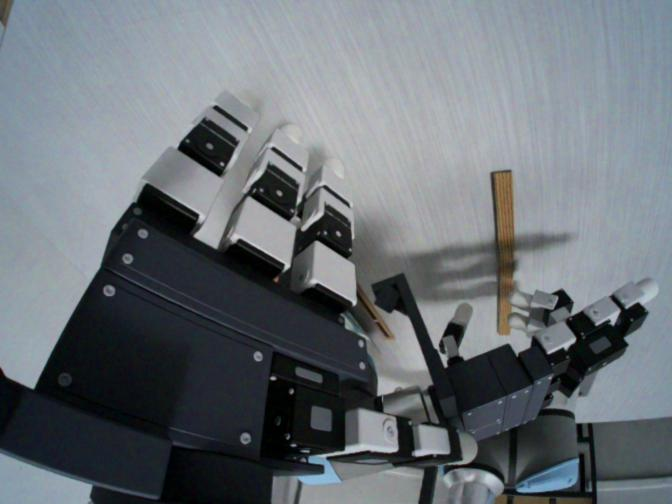

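Scaled by 2.653 from the camera's 672x504 image, which has a finer 960x720 frame.

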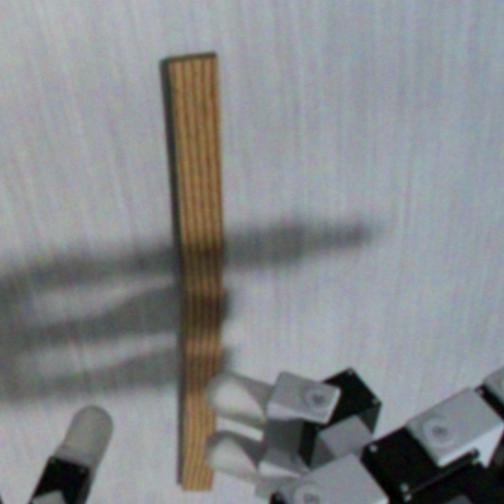

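Scaled by 1.969 from the camera's 672x504 image, which has a finer 960x720 frame.

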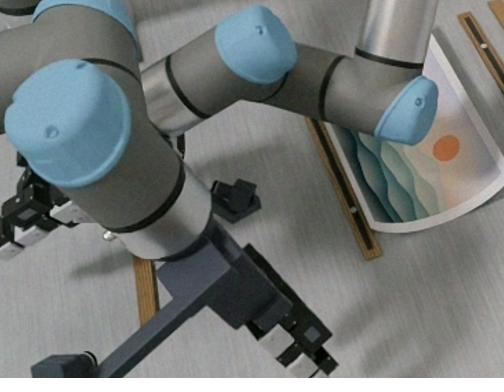

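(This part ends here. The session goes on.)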